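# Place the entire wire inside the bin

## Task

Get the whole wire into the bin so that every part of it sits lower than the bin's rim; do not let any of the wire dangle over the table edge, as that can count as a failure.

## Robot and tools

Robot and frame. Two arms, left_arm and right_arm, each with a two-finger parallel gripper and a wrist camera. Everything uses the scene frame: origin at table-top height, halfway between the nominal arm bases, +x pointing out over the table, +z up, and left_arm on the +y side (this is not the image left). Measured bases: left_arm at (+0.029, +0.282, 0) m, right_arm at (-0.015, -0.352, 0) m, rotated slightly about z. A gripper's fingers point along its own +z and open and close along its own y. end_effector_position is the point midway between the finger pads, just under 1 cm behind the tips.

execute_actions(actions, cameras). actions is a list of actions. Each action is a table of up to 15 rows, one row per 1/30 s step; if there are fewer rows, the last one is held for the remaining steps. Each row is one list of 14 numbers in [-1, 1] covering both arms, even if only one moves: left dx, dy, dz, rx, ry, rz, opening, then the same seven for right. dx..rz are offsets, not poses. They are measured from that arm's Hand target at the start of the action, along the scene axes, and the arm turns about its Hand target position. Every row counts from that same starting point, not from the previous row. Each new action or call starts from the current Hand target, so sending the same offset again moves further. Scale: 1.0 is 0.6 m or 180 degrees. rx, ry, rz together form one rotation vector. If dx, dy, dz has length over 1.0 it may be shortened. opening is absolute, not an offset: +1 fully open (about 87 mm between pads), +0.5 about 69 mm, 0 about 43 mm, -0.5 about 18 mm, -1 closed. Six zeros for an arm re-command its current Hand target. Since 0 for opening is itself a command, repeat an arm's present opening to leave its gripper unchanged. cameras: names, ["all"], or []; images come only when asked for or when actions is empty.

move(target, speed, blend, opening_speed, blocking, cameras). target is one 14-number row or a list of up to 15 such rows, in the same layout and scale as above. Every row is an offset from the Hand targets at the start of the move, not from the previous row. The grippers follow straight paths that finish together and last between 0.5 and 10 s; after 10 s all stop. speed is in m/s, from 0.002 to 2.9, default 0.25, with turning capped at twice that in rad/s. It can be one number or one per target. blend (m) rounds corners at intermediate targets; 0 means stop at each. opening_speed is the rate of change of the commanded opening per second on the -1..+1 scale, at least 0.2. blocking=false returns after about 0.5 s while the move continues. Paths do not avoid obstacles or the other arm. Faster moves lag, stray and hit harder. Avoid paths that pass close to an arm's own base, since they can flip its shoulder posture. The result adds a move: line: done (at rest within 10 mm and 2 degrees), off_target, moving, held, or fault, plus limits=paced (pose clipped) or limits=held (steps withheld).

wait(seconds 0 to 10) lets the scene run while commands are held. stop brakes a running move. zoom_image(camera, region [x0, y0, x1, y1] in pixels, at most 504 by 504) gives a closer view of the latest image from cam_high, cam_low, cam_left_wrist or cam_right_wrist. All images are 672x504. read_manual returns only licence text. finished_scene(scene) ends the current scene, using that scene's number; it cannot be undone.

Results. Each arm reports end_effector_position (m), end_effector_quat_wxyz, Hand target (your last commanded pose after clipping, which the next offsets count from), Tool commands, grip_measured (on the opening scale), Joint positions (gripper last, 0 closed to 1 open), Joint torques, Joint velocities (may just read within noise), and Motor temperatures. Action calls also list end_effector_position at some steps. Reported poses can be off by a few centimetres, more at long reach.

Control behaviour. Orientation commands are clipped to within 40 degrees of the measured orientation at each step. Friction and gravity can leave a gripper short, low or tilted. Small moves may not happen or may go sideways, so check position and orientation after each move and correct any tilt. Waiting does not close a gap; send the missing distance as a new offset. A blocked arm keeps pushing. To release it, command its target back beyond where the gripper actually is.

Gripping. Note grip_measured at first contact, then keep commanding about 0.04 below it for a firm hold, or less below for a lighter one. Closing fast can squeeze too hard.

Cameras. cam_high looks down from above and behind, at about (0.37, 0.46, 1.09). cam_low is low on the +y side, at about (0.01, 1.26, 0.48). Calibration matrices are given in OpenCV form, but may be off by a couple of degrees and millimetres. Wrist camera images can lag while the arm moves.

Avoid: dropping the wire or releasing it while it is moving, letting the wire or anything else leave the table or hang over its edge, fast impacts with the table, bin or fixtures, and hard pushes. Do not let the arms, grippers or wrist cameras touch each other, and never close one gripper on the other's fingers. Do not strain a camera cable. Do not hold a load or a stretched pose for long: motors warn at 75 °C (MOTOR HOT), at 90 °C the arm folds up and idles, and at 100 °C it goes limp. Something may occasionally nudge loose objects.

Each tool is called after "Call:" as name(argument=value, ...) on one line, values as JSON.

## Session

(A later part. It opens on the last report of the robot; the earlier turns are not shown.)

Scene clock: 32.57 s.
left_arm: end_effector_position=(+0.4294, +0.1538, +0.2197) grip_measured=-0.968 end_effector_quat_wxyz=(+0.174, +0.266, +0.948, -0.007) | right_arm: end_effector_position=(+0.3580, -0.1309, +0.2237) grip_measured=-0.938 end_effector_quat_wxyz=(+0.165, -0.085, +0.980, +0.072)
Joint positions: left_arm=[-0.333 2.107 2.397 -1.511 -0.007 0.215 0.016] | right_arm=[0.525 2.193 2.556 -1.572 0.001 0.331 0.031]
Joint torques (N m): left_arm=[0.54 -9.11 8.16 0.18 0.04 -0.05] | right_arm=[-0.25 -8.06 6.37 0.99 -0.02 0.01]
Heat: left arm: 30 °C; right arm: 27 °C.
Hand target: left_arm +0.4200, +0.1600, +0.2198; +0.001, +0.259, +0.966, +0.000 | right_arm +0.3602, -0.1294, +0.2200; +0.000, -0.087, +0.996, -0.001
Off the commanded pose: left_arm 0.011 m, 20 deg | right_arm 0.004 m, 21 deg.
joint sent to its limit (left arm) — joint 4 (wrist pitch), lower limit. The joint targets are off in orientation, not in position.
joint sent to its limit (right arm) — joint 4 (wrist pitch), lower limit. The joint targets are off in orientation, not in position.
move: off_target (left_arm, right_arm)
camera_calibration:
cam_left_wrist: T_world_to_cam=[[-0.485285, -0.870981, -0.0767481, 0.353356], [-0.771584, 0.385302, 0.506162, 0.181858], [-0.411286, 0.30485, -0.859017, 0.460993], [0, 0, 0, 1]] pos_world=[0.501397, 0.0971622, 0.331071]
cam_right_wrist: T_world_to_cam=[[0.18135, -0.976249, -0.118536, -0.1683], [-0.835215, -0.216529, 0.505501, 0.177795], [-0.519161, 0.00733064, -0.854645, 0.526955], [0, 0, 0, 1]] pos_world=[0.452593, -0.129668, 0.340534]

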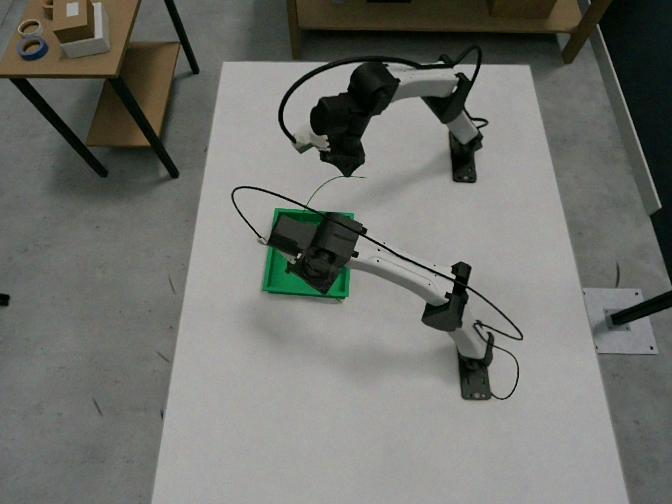

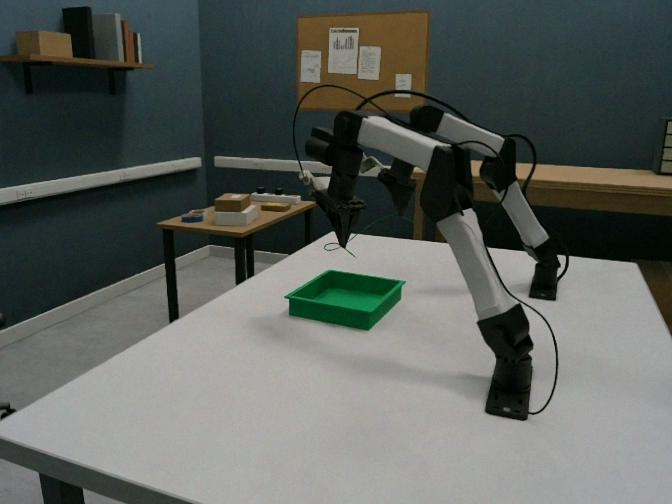

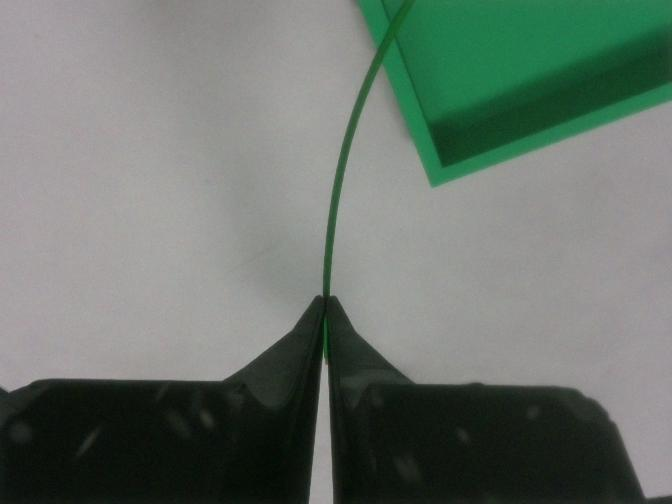

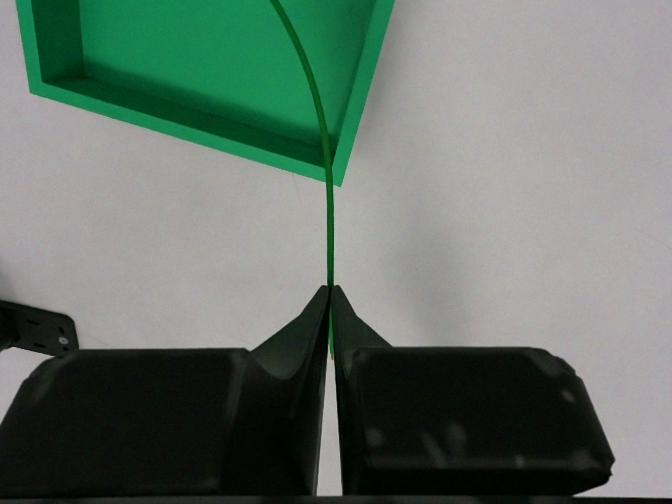

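Call:
move(target=[0.033,-0.183,-0.15,0,0,0.333,-1,0.05,0.115,-0.15,0,0,-0.222,-1], cameras=["all"], speed=0.12)

Call:
zoom_image(camera="cam_low", region=[260, 170, 500, 370])

Scene clock: 39.90 s.
left_arm: end_effector_position=(+0.4517, +0.0500, +0.1293) grip_measured=-0.968 end_effector_quat_wxyz=(+0.077, -0.263, +0.960, -0.062) | right_arm: end_effector_position=(+0.3911, -0.0653, +0.1354) grip_measured=-0.938 end_effector_quat_wxyz=(+0.079, +0.267, +0.957, +0.081)
Joint positions: left_arm=[-0.432 2.431 2.568 -1.51 -0.004 -0.966 0.016] | right_arm=[0.562 2.511 2.739 -1.572 0.004 1.086 0.031]
Joint torques (N m): left_arm=[-0.46 -11.51 8.34 -0.1 0.1 -0.04] | right_arm=[0.53 -9.98 6.67 0.73 -0.03 0.05]
Motor temperatures (°C): left_arm=[19 32 29 23 20 18 20] | right_arm=[21 29 28 22 20 20 20]
Heat: left arm: 32 °C; right arm: 29 °C.
Hand target: left_arm +0.4399, +0.0502, +0.1299; +0.001, -0.258, +0.966, +0.001 | right_arm +0.3901, -0.0604, +0.1301; +0.000, +0.258, +0.966, -0.001
Off the commanded pose: left_arm 0.012 m, 11 deg | right_arm 0.007 m, 13 deg.
joint sent to its limit (left arm) — joint 4 (wrist pitch), lower limit. The joint targets are off in orientation, not in position.
joint sent to its limit (right arm) — joint 4 (wrist pitch), lower limit. The joint targets are off in orientation, not in position.
move: off_target (left_arm, right_arm)
camera_calibration:
cam_left_wrist: T_world_to_cam=[[0.516595, -0.84168, 0.157175, -0.217405], [-0.672833, -0.285517, 0.682478, 0.250885], [-0.529552, -0.458317, -0.713807, 0.496965], [0, 0, 0, 1]] pos_world=[0.544283, 0.116414, 0.217684]
cam_right_wrist: T_world_to_cam=[[-0.507279, -0.838249, -0.200014, 0.168723], [-0.68699, 0.25322, 0.68112, 0.213356], [-0.520301, 0.482926, -0.704322, 0.479348], [0, 0, 0, 1]] pos_world=[0.481568, -0.144083, 0.226041]

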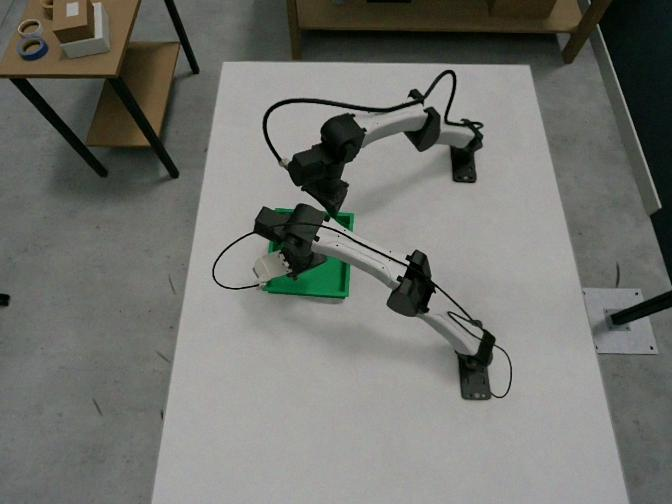

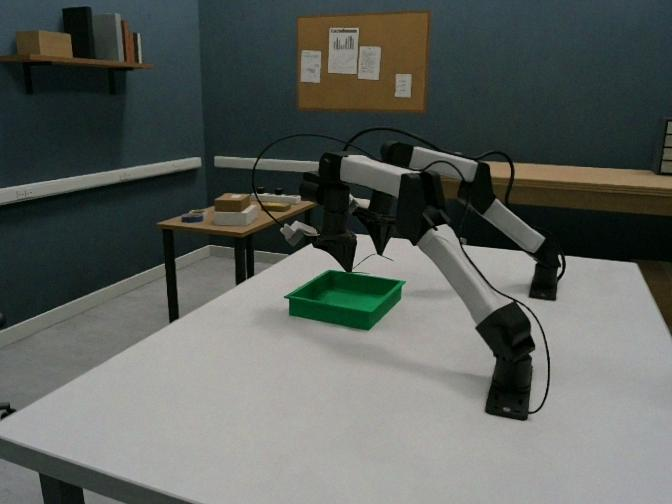

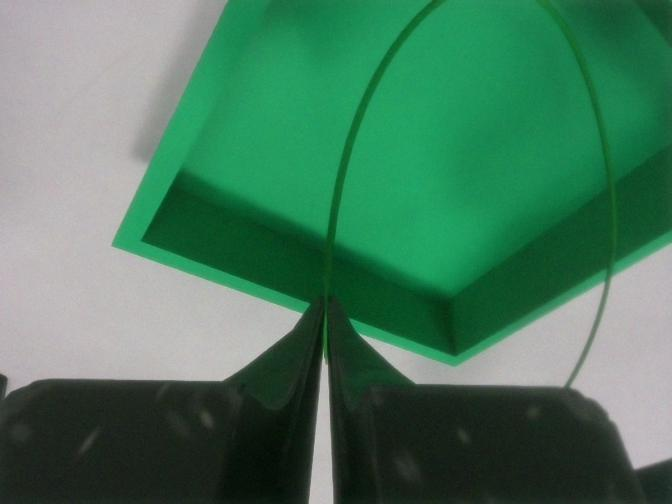

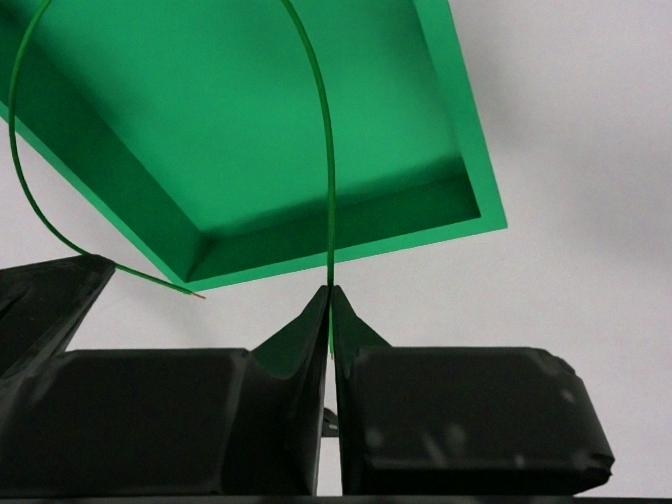

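Scaled by 2.100 from the camera's 672x504 image, which has a finer 960x720 frame.

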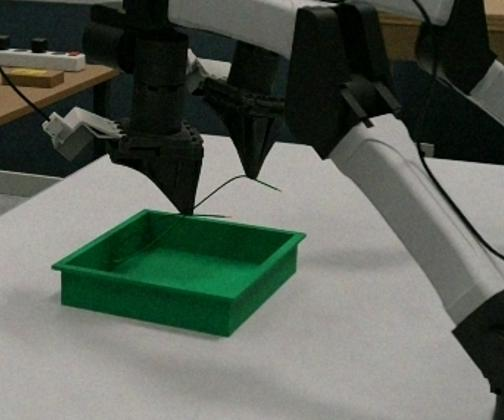

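Call:
move(target=[-0.012,0,-0.108,0,0,0,-1,-0.008,0.01,-0.108,0,0,0,-1], cameras=["all"], speed=0.08)

Call:
zoom_image(camera="cam_low", region=[260, 210, 440, 350])

Scene clock: 42.97 s.
left_arm: end_effector_position=(+0.4482, +0.0469, +0.0719) grip_measured=-0.968 end_effector_quat_wxyz=(+0.029, -0.260, +0.965, -0.022) | right_arm: end_effector_position=(+0.3863, -0.0582, +0.0708) grip_measured=-0.938 end_effector_quat_wxyz=(+0.034, +0.261, +0.964, +0.034)
Joint positions: left_arm=[-0.44 2.556 2.568 -1.51 -0.004 -0.967 0.016] | right_arm=[0.58 2.653 2.751 -1.573 0.003 1.088 0.031]
Joint torques (N m): left_arm=[-0.5 -12.42 5.08 -0.18 -0.02 0.03] | right_arm=[0.59 -10.71 6.89 0.5 0.04 0.05]
Heat: left arm: 33 °C; right arm: 30 °C.
Hand target: left_arm +0.4327, +0.0502, +0.0651; +0.001, -0.258, +0.966, +0.000 | right_arm +0.3854, -0.0544, +0.0654; +0.000, +0.258, +0.966, -0.001
Off the commanded pose: left_arm 0.017 m, 4 deg | right_arm 0.007 m, 6 deg.
joint sent to its limit (right arm) — joint 4 (wrist pitch), lower limit. The joint targets are off in orientation, not in position.
move: off_target (left_arm, right_arm)
camera_calibration:
cam_left_wrist: T_world_to_cam=[[0.521779, -0.851369, 0.054009, -0.203615], [-0.594708, -0.317628, 0.738536, 0.24934], [-0.611612, -0.417472, -0.672047, 0.484523], [0, 0, 0, 1]] pos_world=[0.550867, 0.108121, 0.152473]
cam_right_wrist: T_world_to_cam=[[-0.510588, -0.855573, -0.085406, 0.151399], [-0.611675, 0.291625, 0.735397, 0.221457], [-0.604279, 0.427726, -0.672233, 0.454788], [0, 0, 0, 1]] pos_world=[0.487581, -0.129574, 0.155795]

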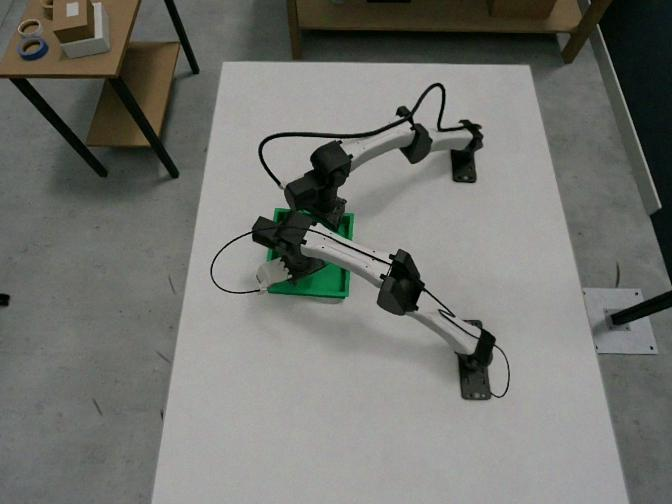

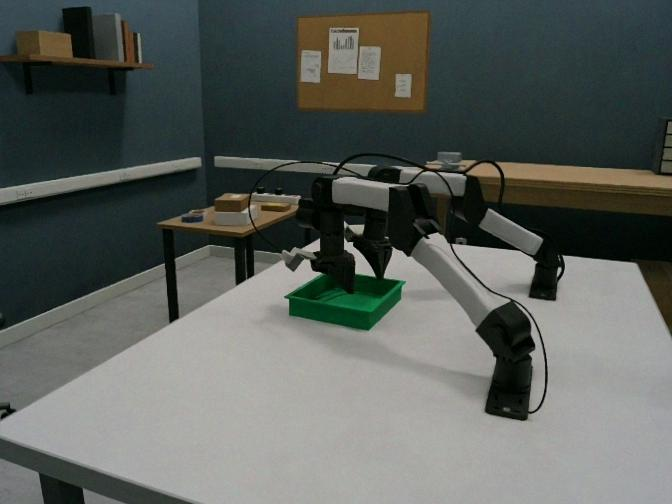

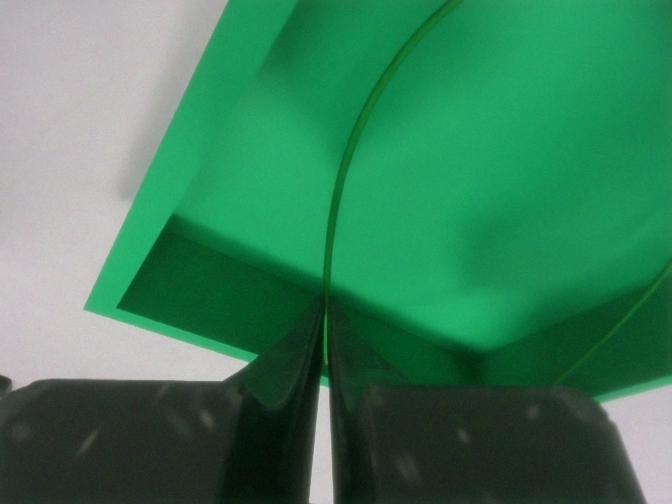

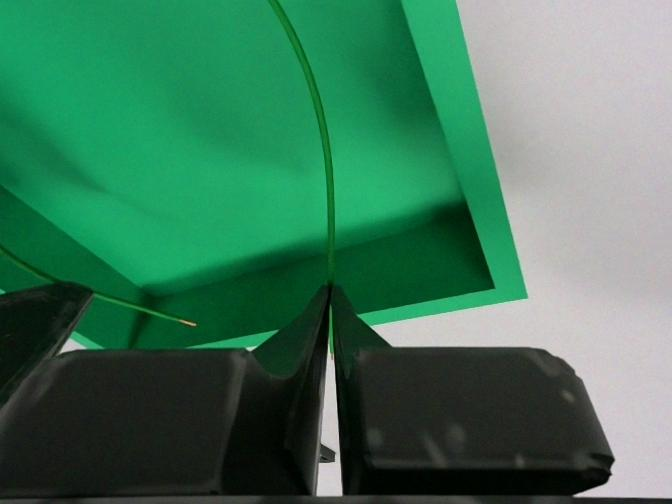

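Scaled by 2.800 from the camera's 672x504 image, which has a finer 960x720 frame.

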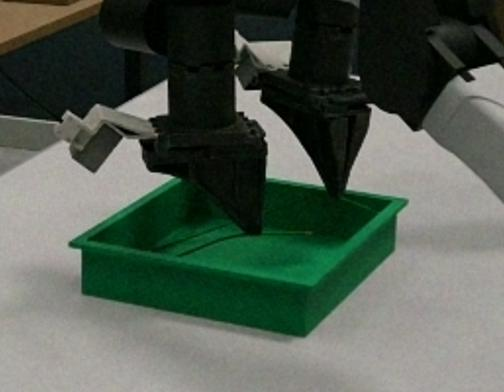

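Call:
move(target=[[0,0,-0.068,0,0,0,-1,0.018,0.006,-0.068,0,0,0,-1],[0,0,-0.068,0,0,0,-0.5,0.018,0.006,-0.068,0,0,0,-0.5]], cameras=["all"], speed=0.06, opening_speed=0.4)

Call:
zoom_image(camera="cam_low", region=[260, 210, 440, 350])

Scene clock: 45.97 s.
left_arm: end_effector_position=(+0.4276, +0.0566, +0.0131) grip_measured=-0.500 end_effector_quat_wxyz=(-0.018, -0.259, +0.965, +0.017) | right_arm: end_effector_position=(+0.3922, -0.0545, +0.0311) grip_measured=-0.500 end_effector_quat_wxyz=(+0.021, +0.262, +0.965, +0.020)
Joint positions: left_arm=[-0.44 2.556 2.323 -1.387 -0.004 -0.966 0.25] | right_arm=[0.58 2.78 2.839 -1.573 0.003 1.088 0.25]
Joint torques (N m): left_arm=[-0.53 -16.75 4.52 0.42 -0.01 0.02] | right_arm=[0.17 -11.14 6.75 0.61 0.06 -0.02]
Heat: left arm: 35 °C; right arm: 31 °C.
Hand target: left_arm +0.4326, +0.0502, +0.0242; +0.001, -0.258, +0.966, +0.000 | right_arm +0.3961, -0.0508, +0.0244; +0.000, +0.258, +0.966, -0.001
Off the commanded pose: left_arm 0.014 m, 3 deg | right_arm 0.009 m, 3 deg.
elbow stopped short (right arm): the move would have taken joint 3 (elbow) straighter than the controller allows.
move: off_target (left_arm, right_arm); target 2's new opening was sent with right_arm's hand 0.009 m and 3 deg from that target
camera_calibration:
cam_left_wrist: T_world_to_cam=[[0.521448, -0.851895, -0.0486574, -0.180026], [-0.510335, -0.357063, 0.782345, 0.249188], [-0.68385, -0.38312, -0.620941, 0.464895], [0, 0, 0, 1]] pos_world=[0.538962, 0.113724, 0.0849616]
cam_right_wrist: T_world_to_cam=[[-0.512857, -0.856981, -0.050602, 0.153973], [-0.58697, 0.307036, 0.749129, 0.243878], [-0.626453, 0.413898, -0.660488, 0.437779], [0, 0, 0, 1]] pos_world=[0.496363, -0.124123, 0.114243]

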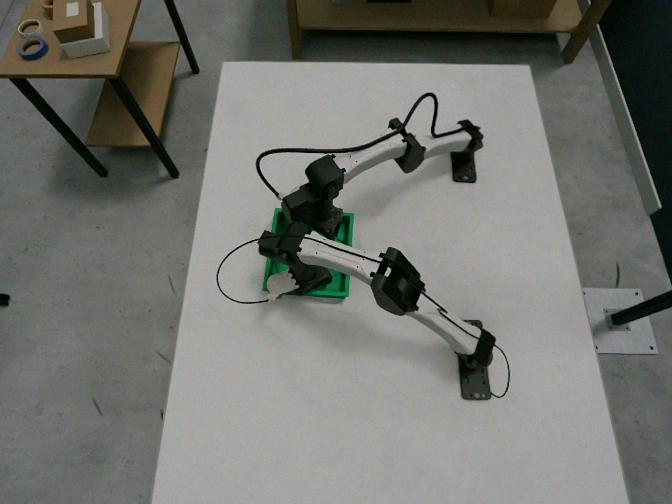

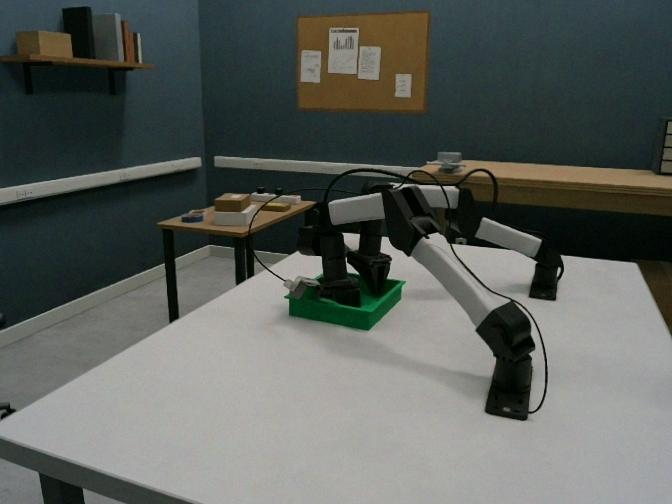

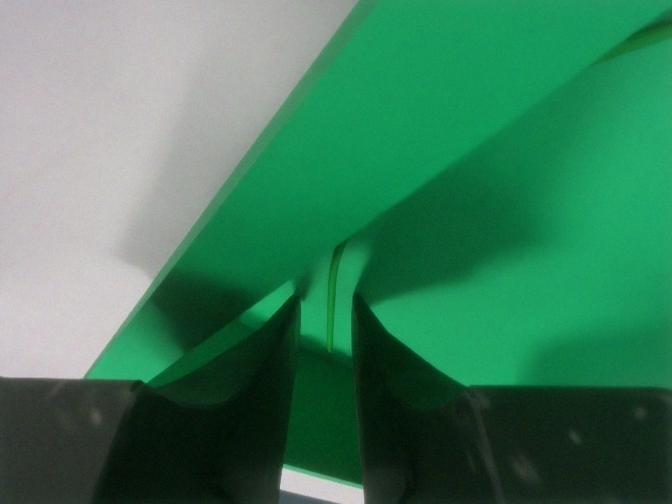

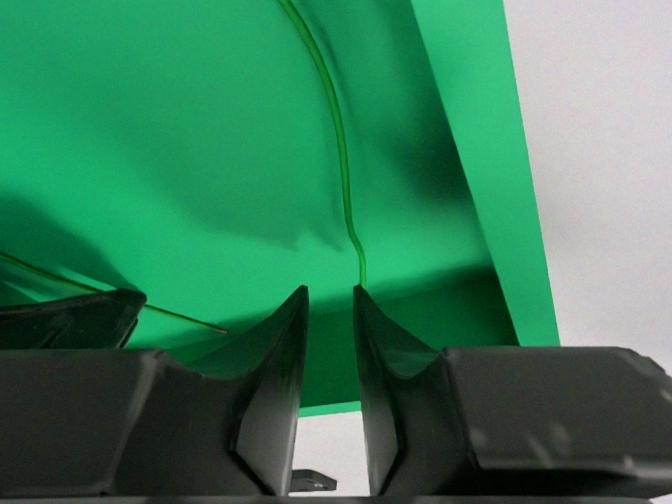

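Scaled by 2.800 from the camera's 672x504 image, which has a finer 960x720 frame.

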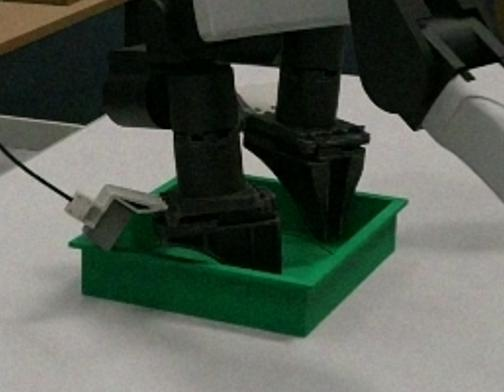

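Call:
move(target=[[0,0,0.02,0,0,0,-0.4,-0.006,-0.006,0.012,0,0,0,-0.1],[0,0,0.25,0,0,0,-0.4,-0.006,-0.006,0.25,0,0,0,-0.1]], cameras=["all"], speed=0.08, opening_speed=0.5)

Call:
zoom_image(camera="cam_low", region=[260, 210, 440, 350])

Scene clock: 49.47 s.
left_arm: end_effector_position=(+0.4462, +0.0461, +0.1405) grip_measured=-0.400 end_effector_quat_wxyz=(+0.080, -0.264, +0.959, -0.071) | right_arm: end_effector_position=(+0.3956, -0.0522, +0.1551) grip_measured=-0.100 end_effector_quat_wxyz=(+0.100, +0.270, +0.951, +0.114)
Joint positions: left_arm=[-0.44 2.398 2.552 -1.511 0.004 -0.979 0.3] | right_arm=[0.576 2.518 2.824 -1.573 -0.005 1.109 0.45]
Joint torques (N m): left_arm=[-0.03 -18.18 8.02 -0.05 0.08 -0.03] | right_arm=[-0.43 -15.08 4.59 0.87 -0.03 0.05]
Motor temperatures (°C): left_arm=[19 37 29 22 20 18 20] | right_arm=[21 33 29 22 20 20 20]
Heat: left arm: 37 °C; right arm: 33 °C.
Hand target: left_arm +0.4326, +0.0502, +0.1742; +0.001, -0.258, +0.966, +0.001 | right_arm +0.3924, -0.0543, +0.1746; +0.000, +0.258, +0.966, -0.001
Off the commanded pose: left_arm 0.037 m, 12 deg | right_arm 0.020 m, 18 deg.
elbow stopped short (right arm): the move would have taken joint 3 (elbow) straighter than the controller allows.
joint sent to its limit (left arm) — joint 4 (wrist pitch), lower limit. The joint targets are off in orientation, not in position.
joint sent to its limit (right arm) — joint 4 (wrist pitch), lower limit. The joint targets are off in orientation, not in position.
move: off_target (left_arm, right_arm)
camera_calibration:
cam_left_wrist: T_world_to_cam=[[0.516895, -0.837795, 0.17584, -0.222592], [-0.679161, -0.276301, 0.679999, 0.241255], [-0.521115, -0.470911, -0.711816, 0.496782], [0, 0, 0, 1]] pos_world=[0.537788, 0.114113, 0.228705]
cam_right_wrist: T_world_to_cam=[[-0.498987, -0.82262, -0.272594, 0.194757], [-0.724025, 0.222868, 0.652777, 0.21709], [-0.476235, 0.523092, -0.706806, 0.474226], [0, 0, 0, 1]] pos_world=[0.480202, -0.136236, 0.246564]

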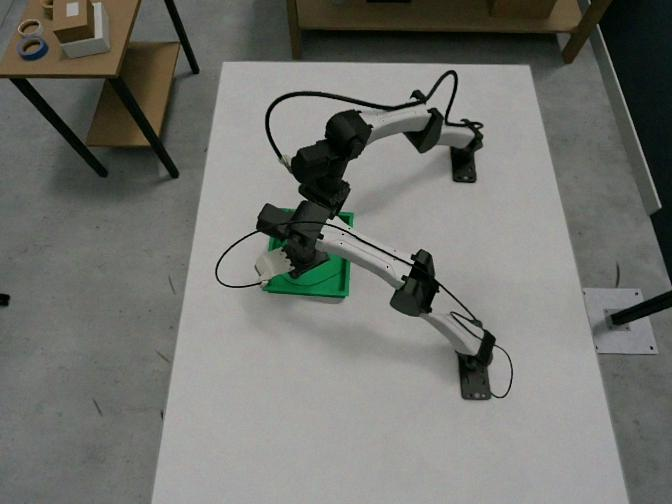

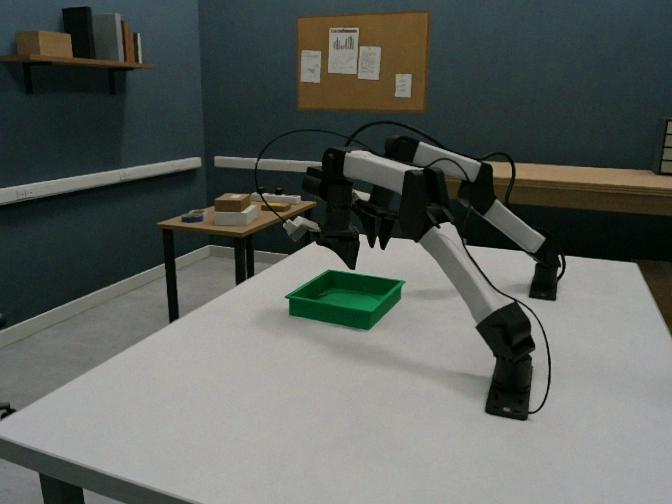

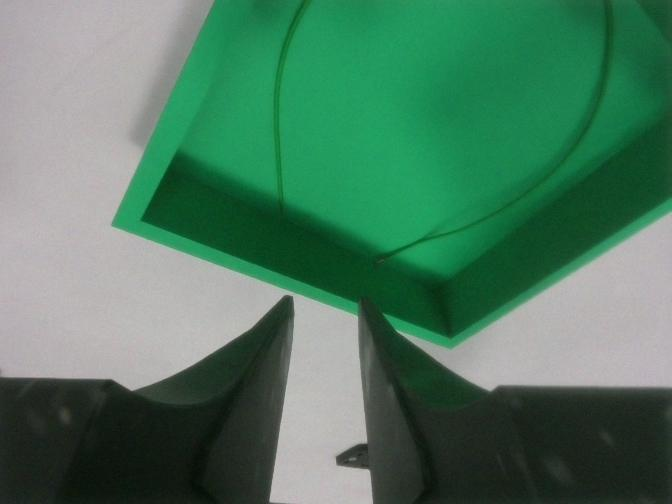

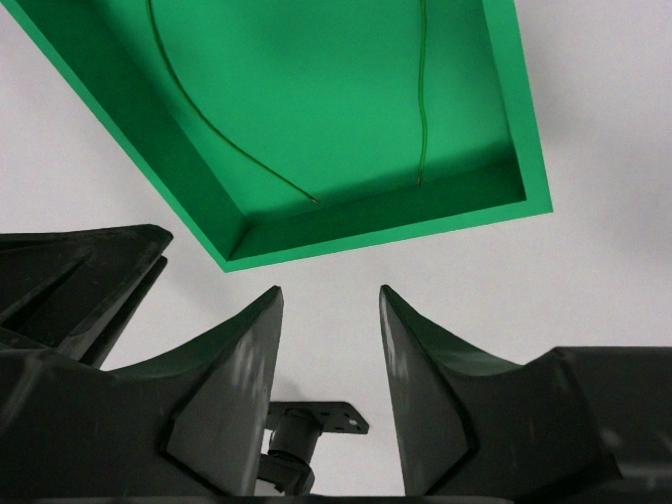

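Scaled by 2.800 from the camera's 672x504 image, which has a finer 960x720 frame.

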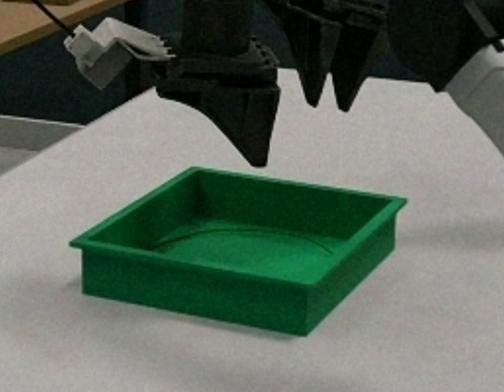

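Call:
finished_scene(scene=2)

The scene is finished: the task was done.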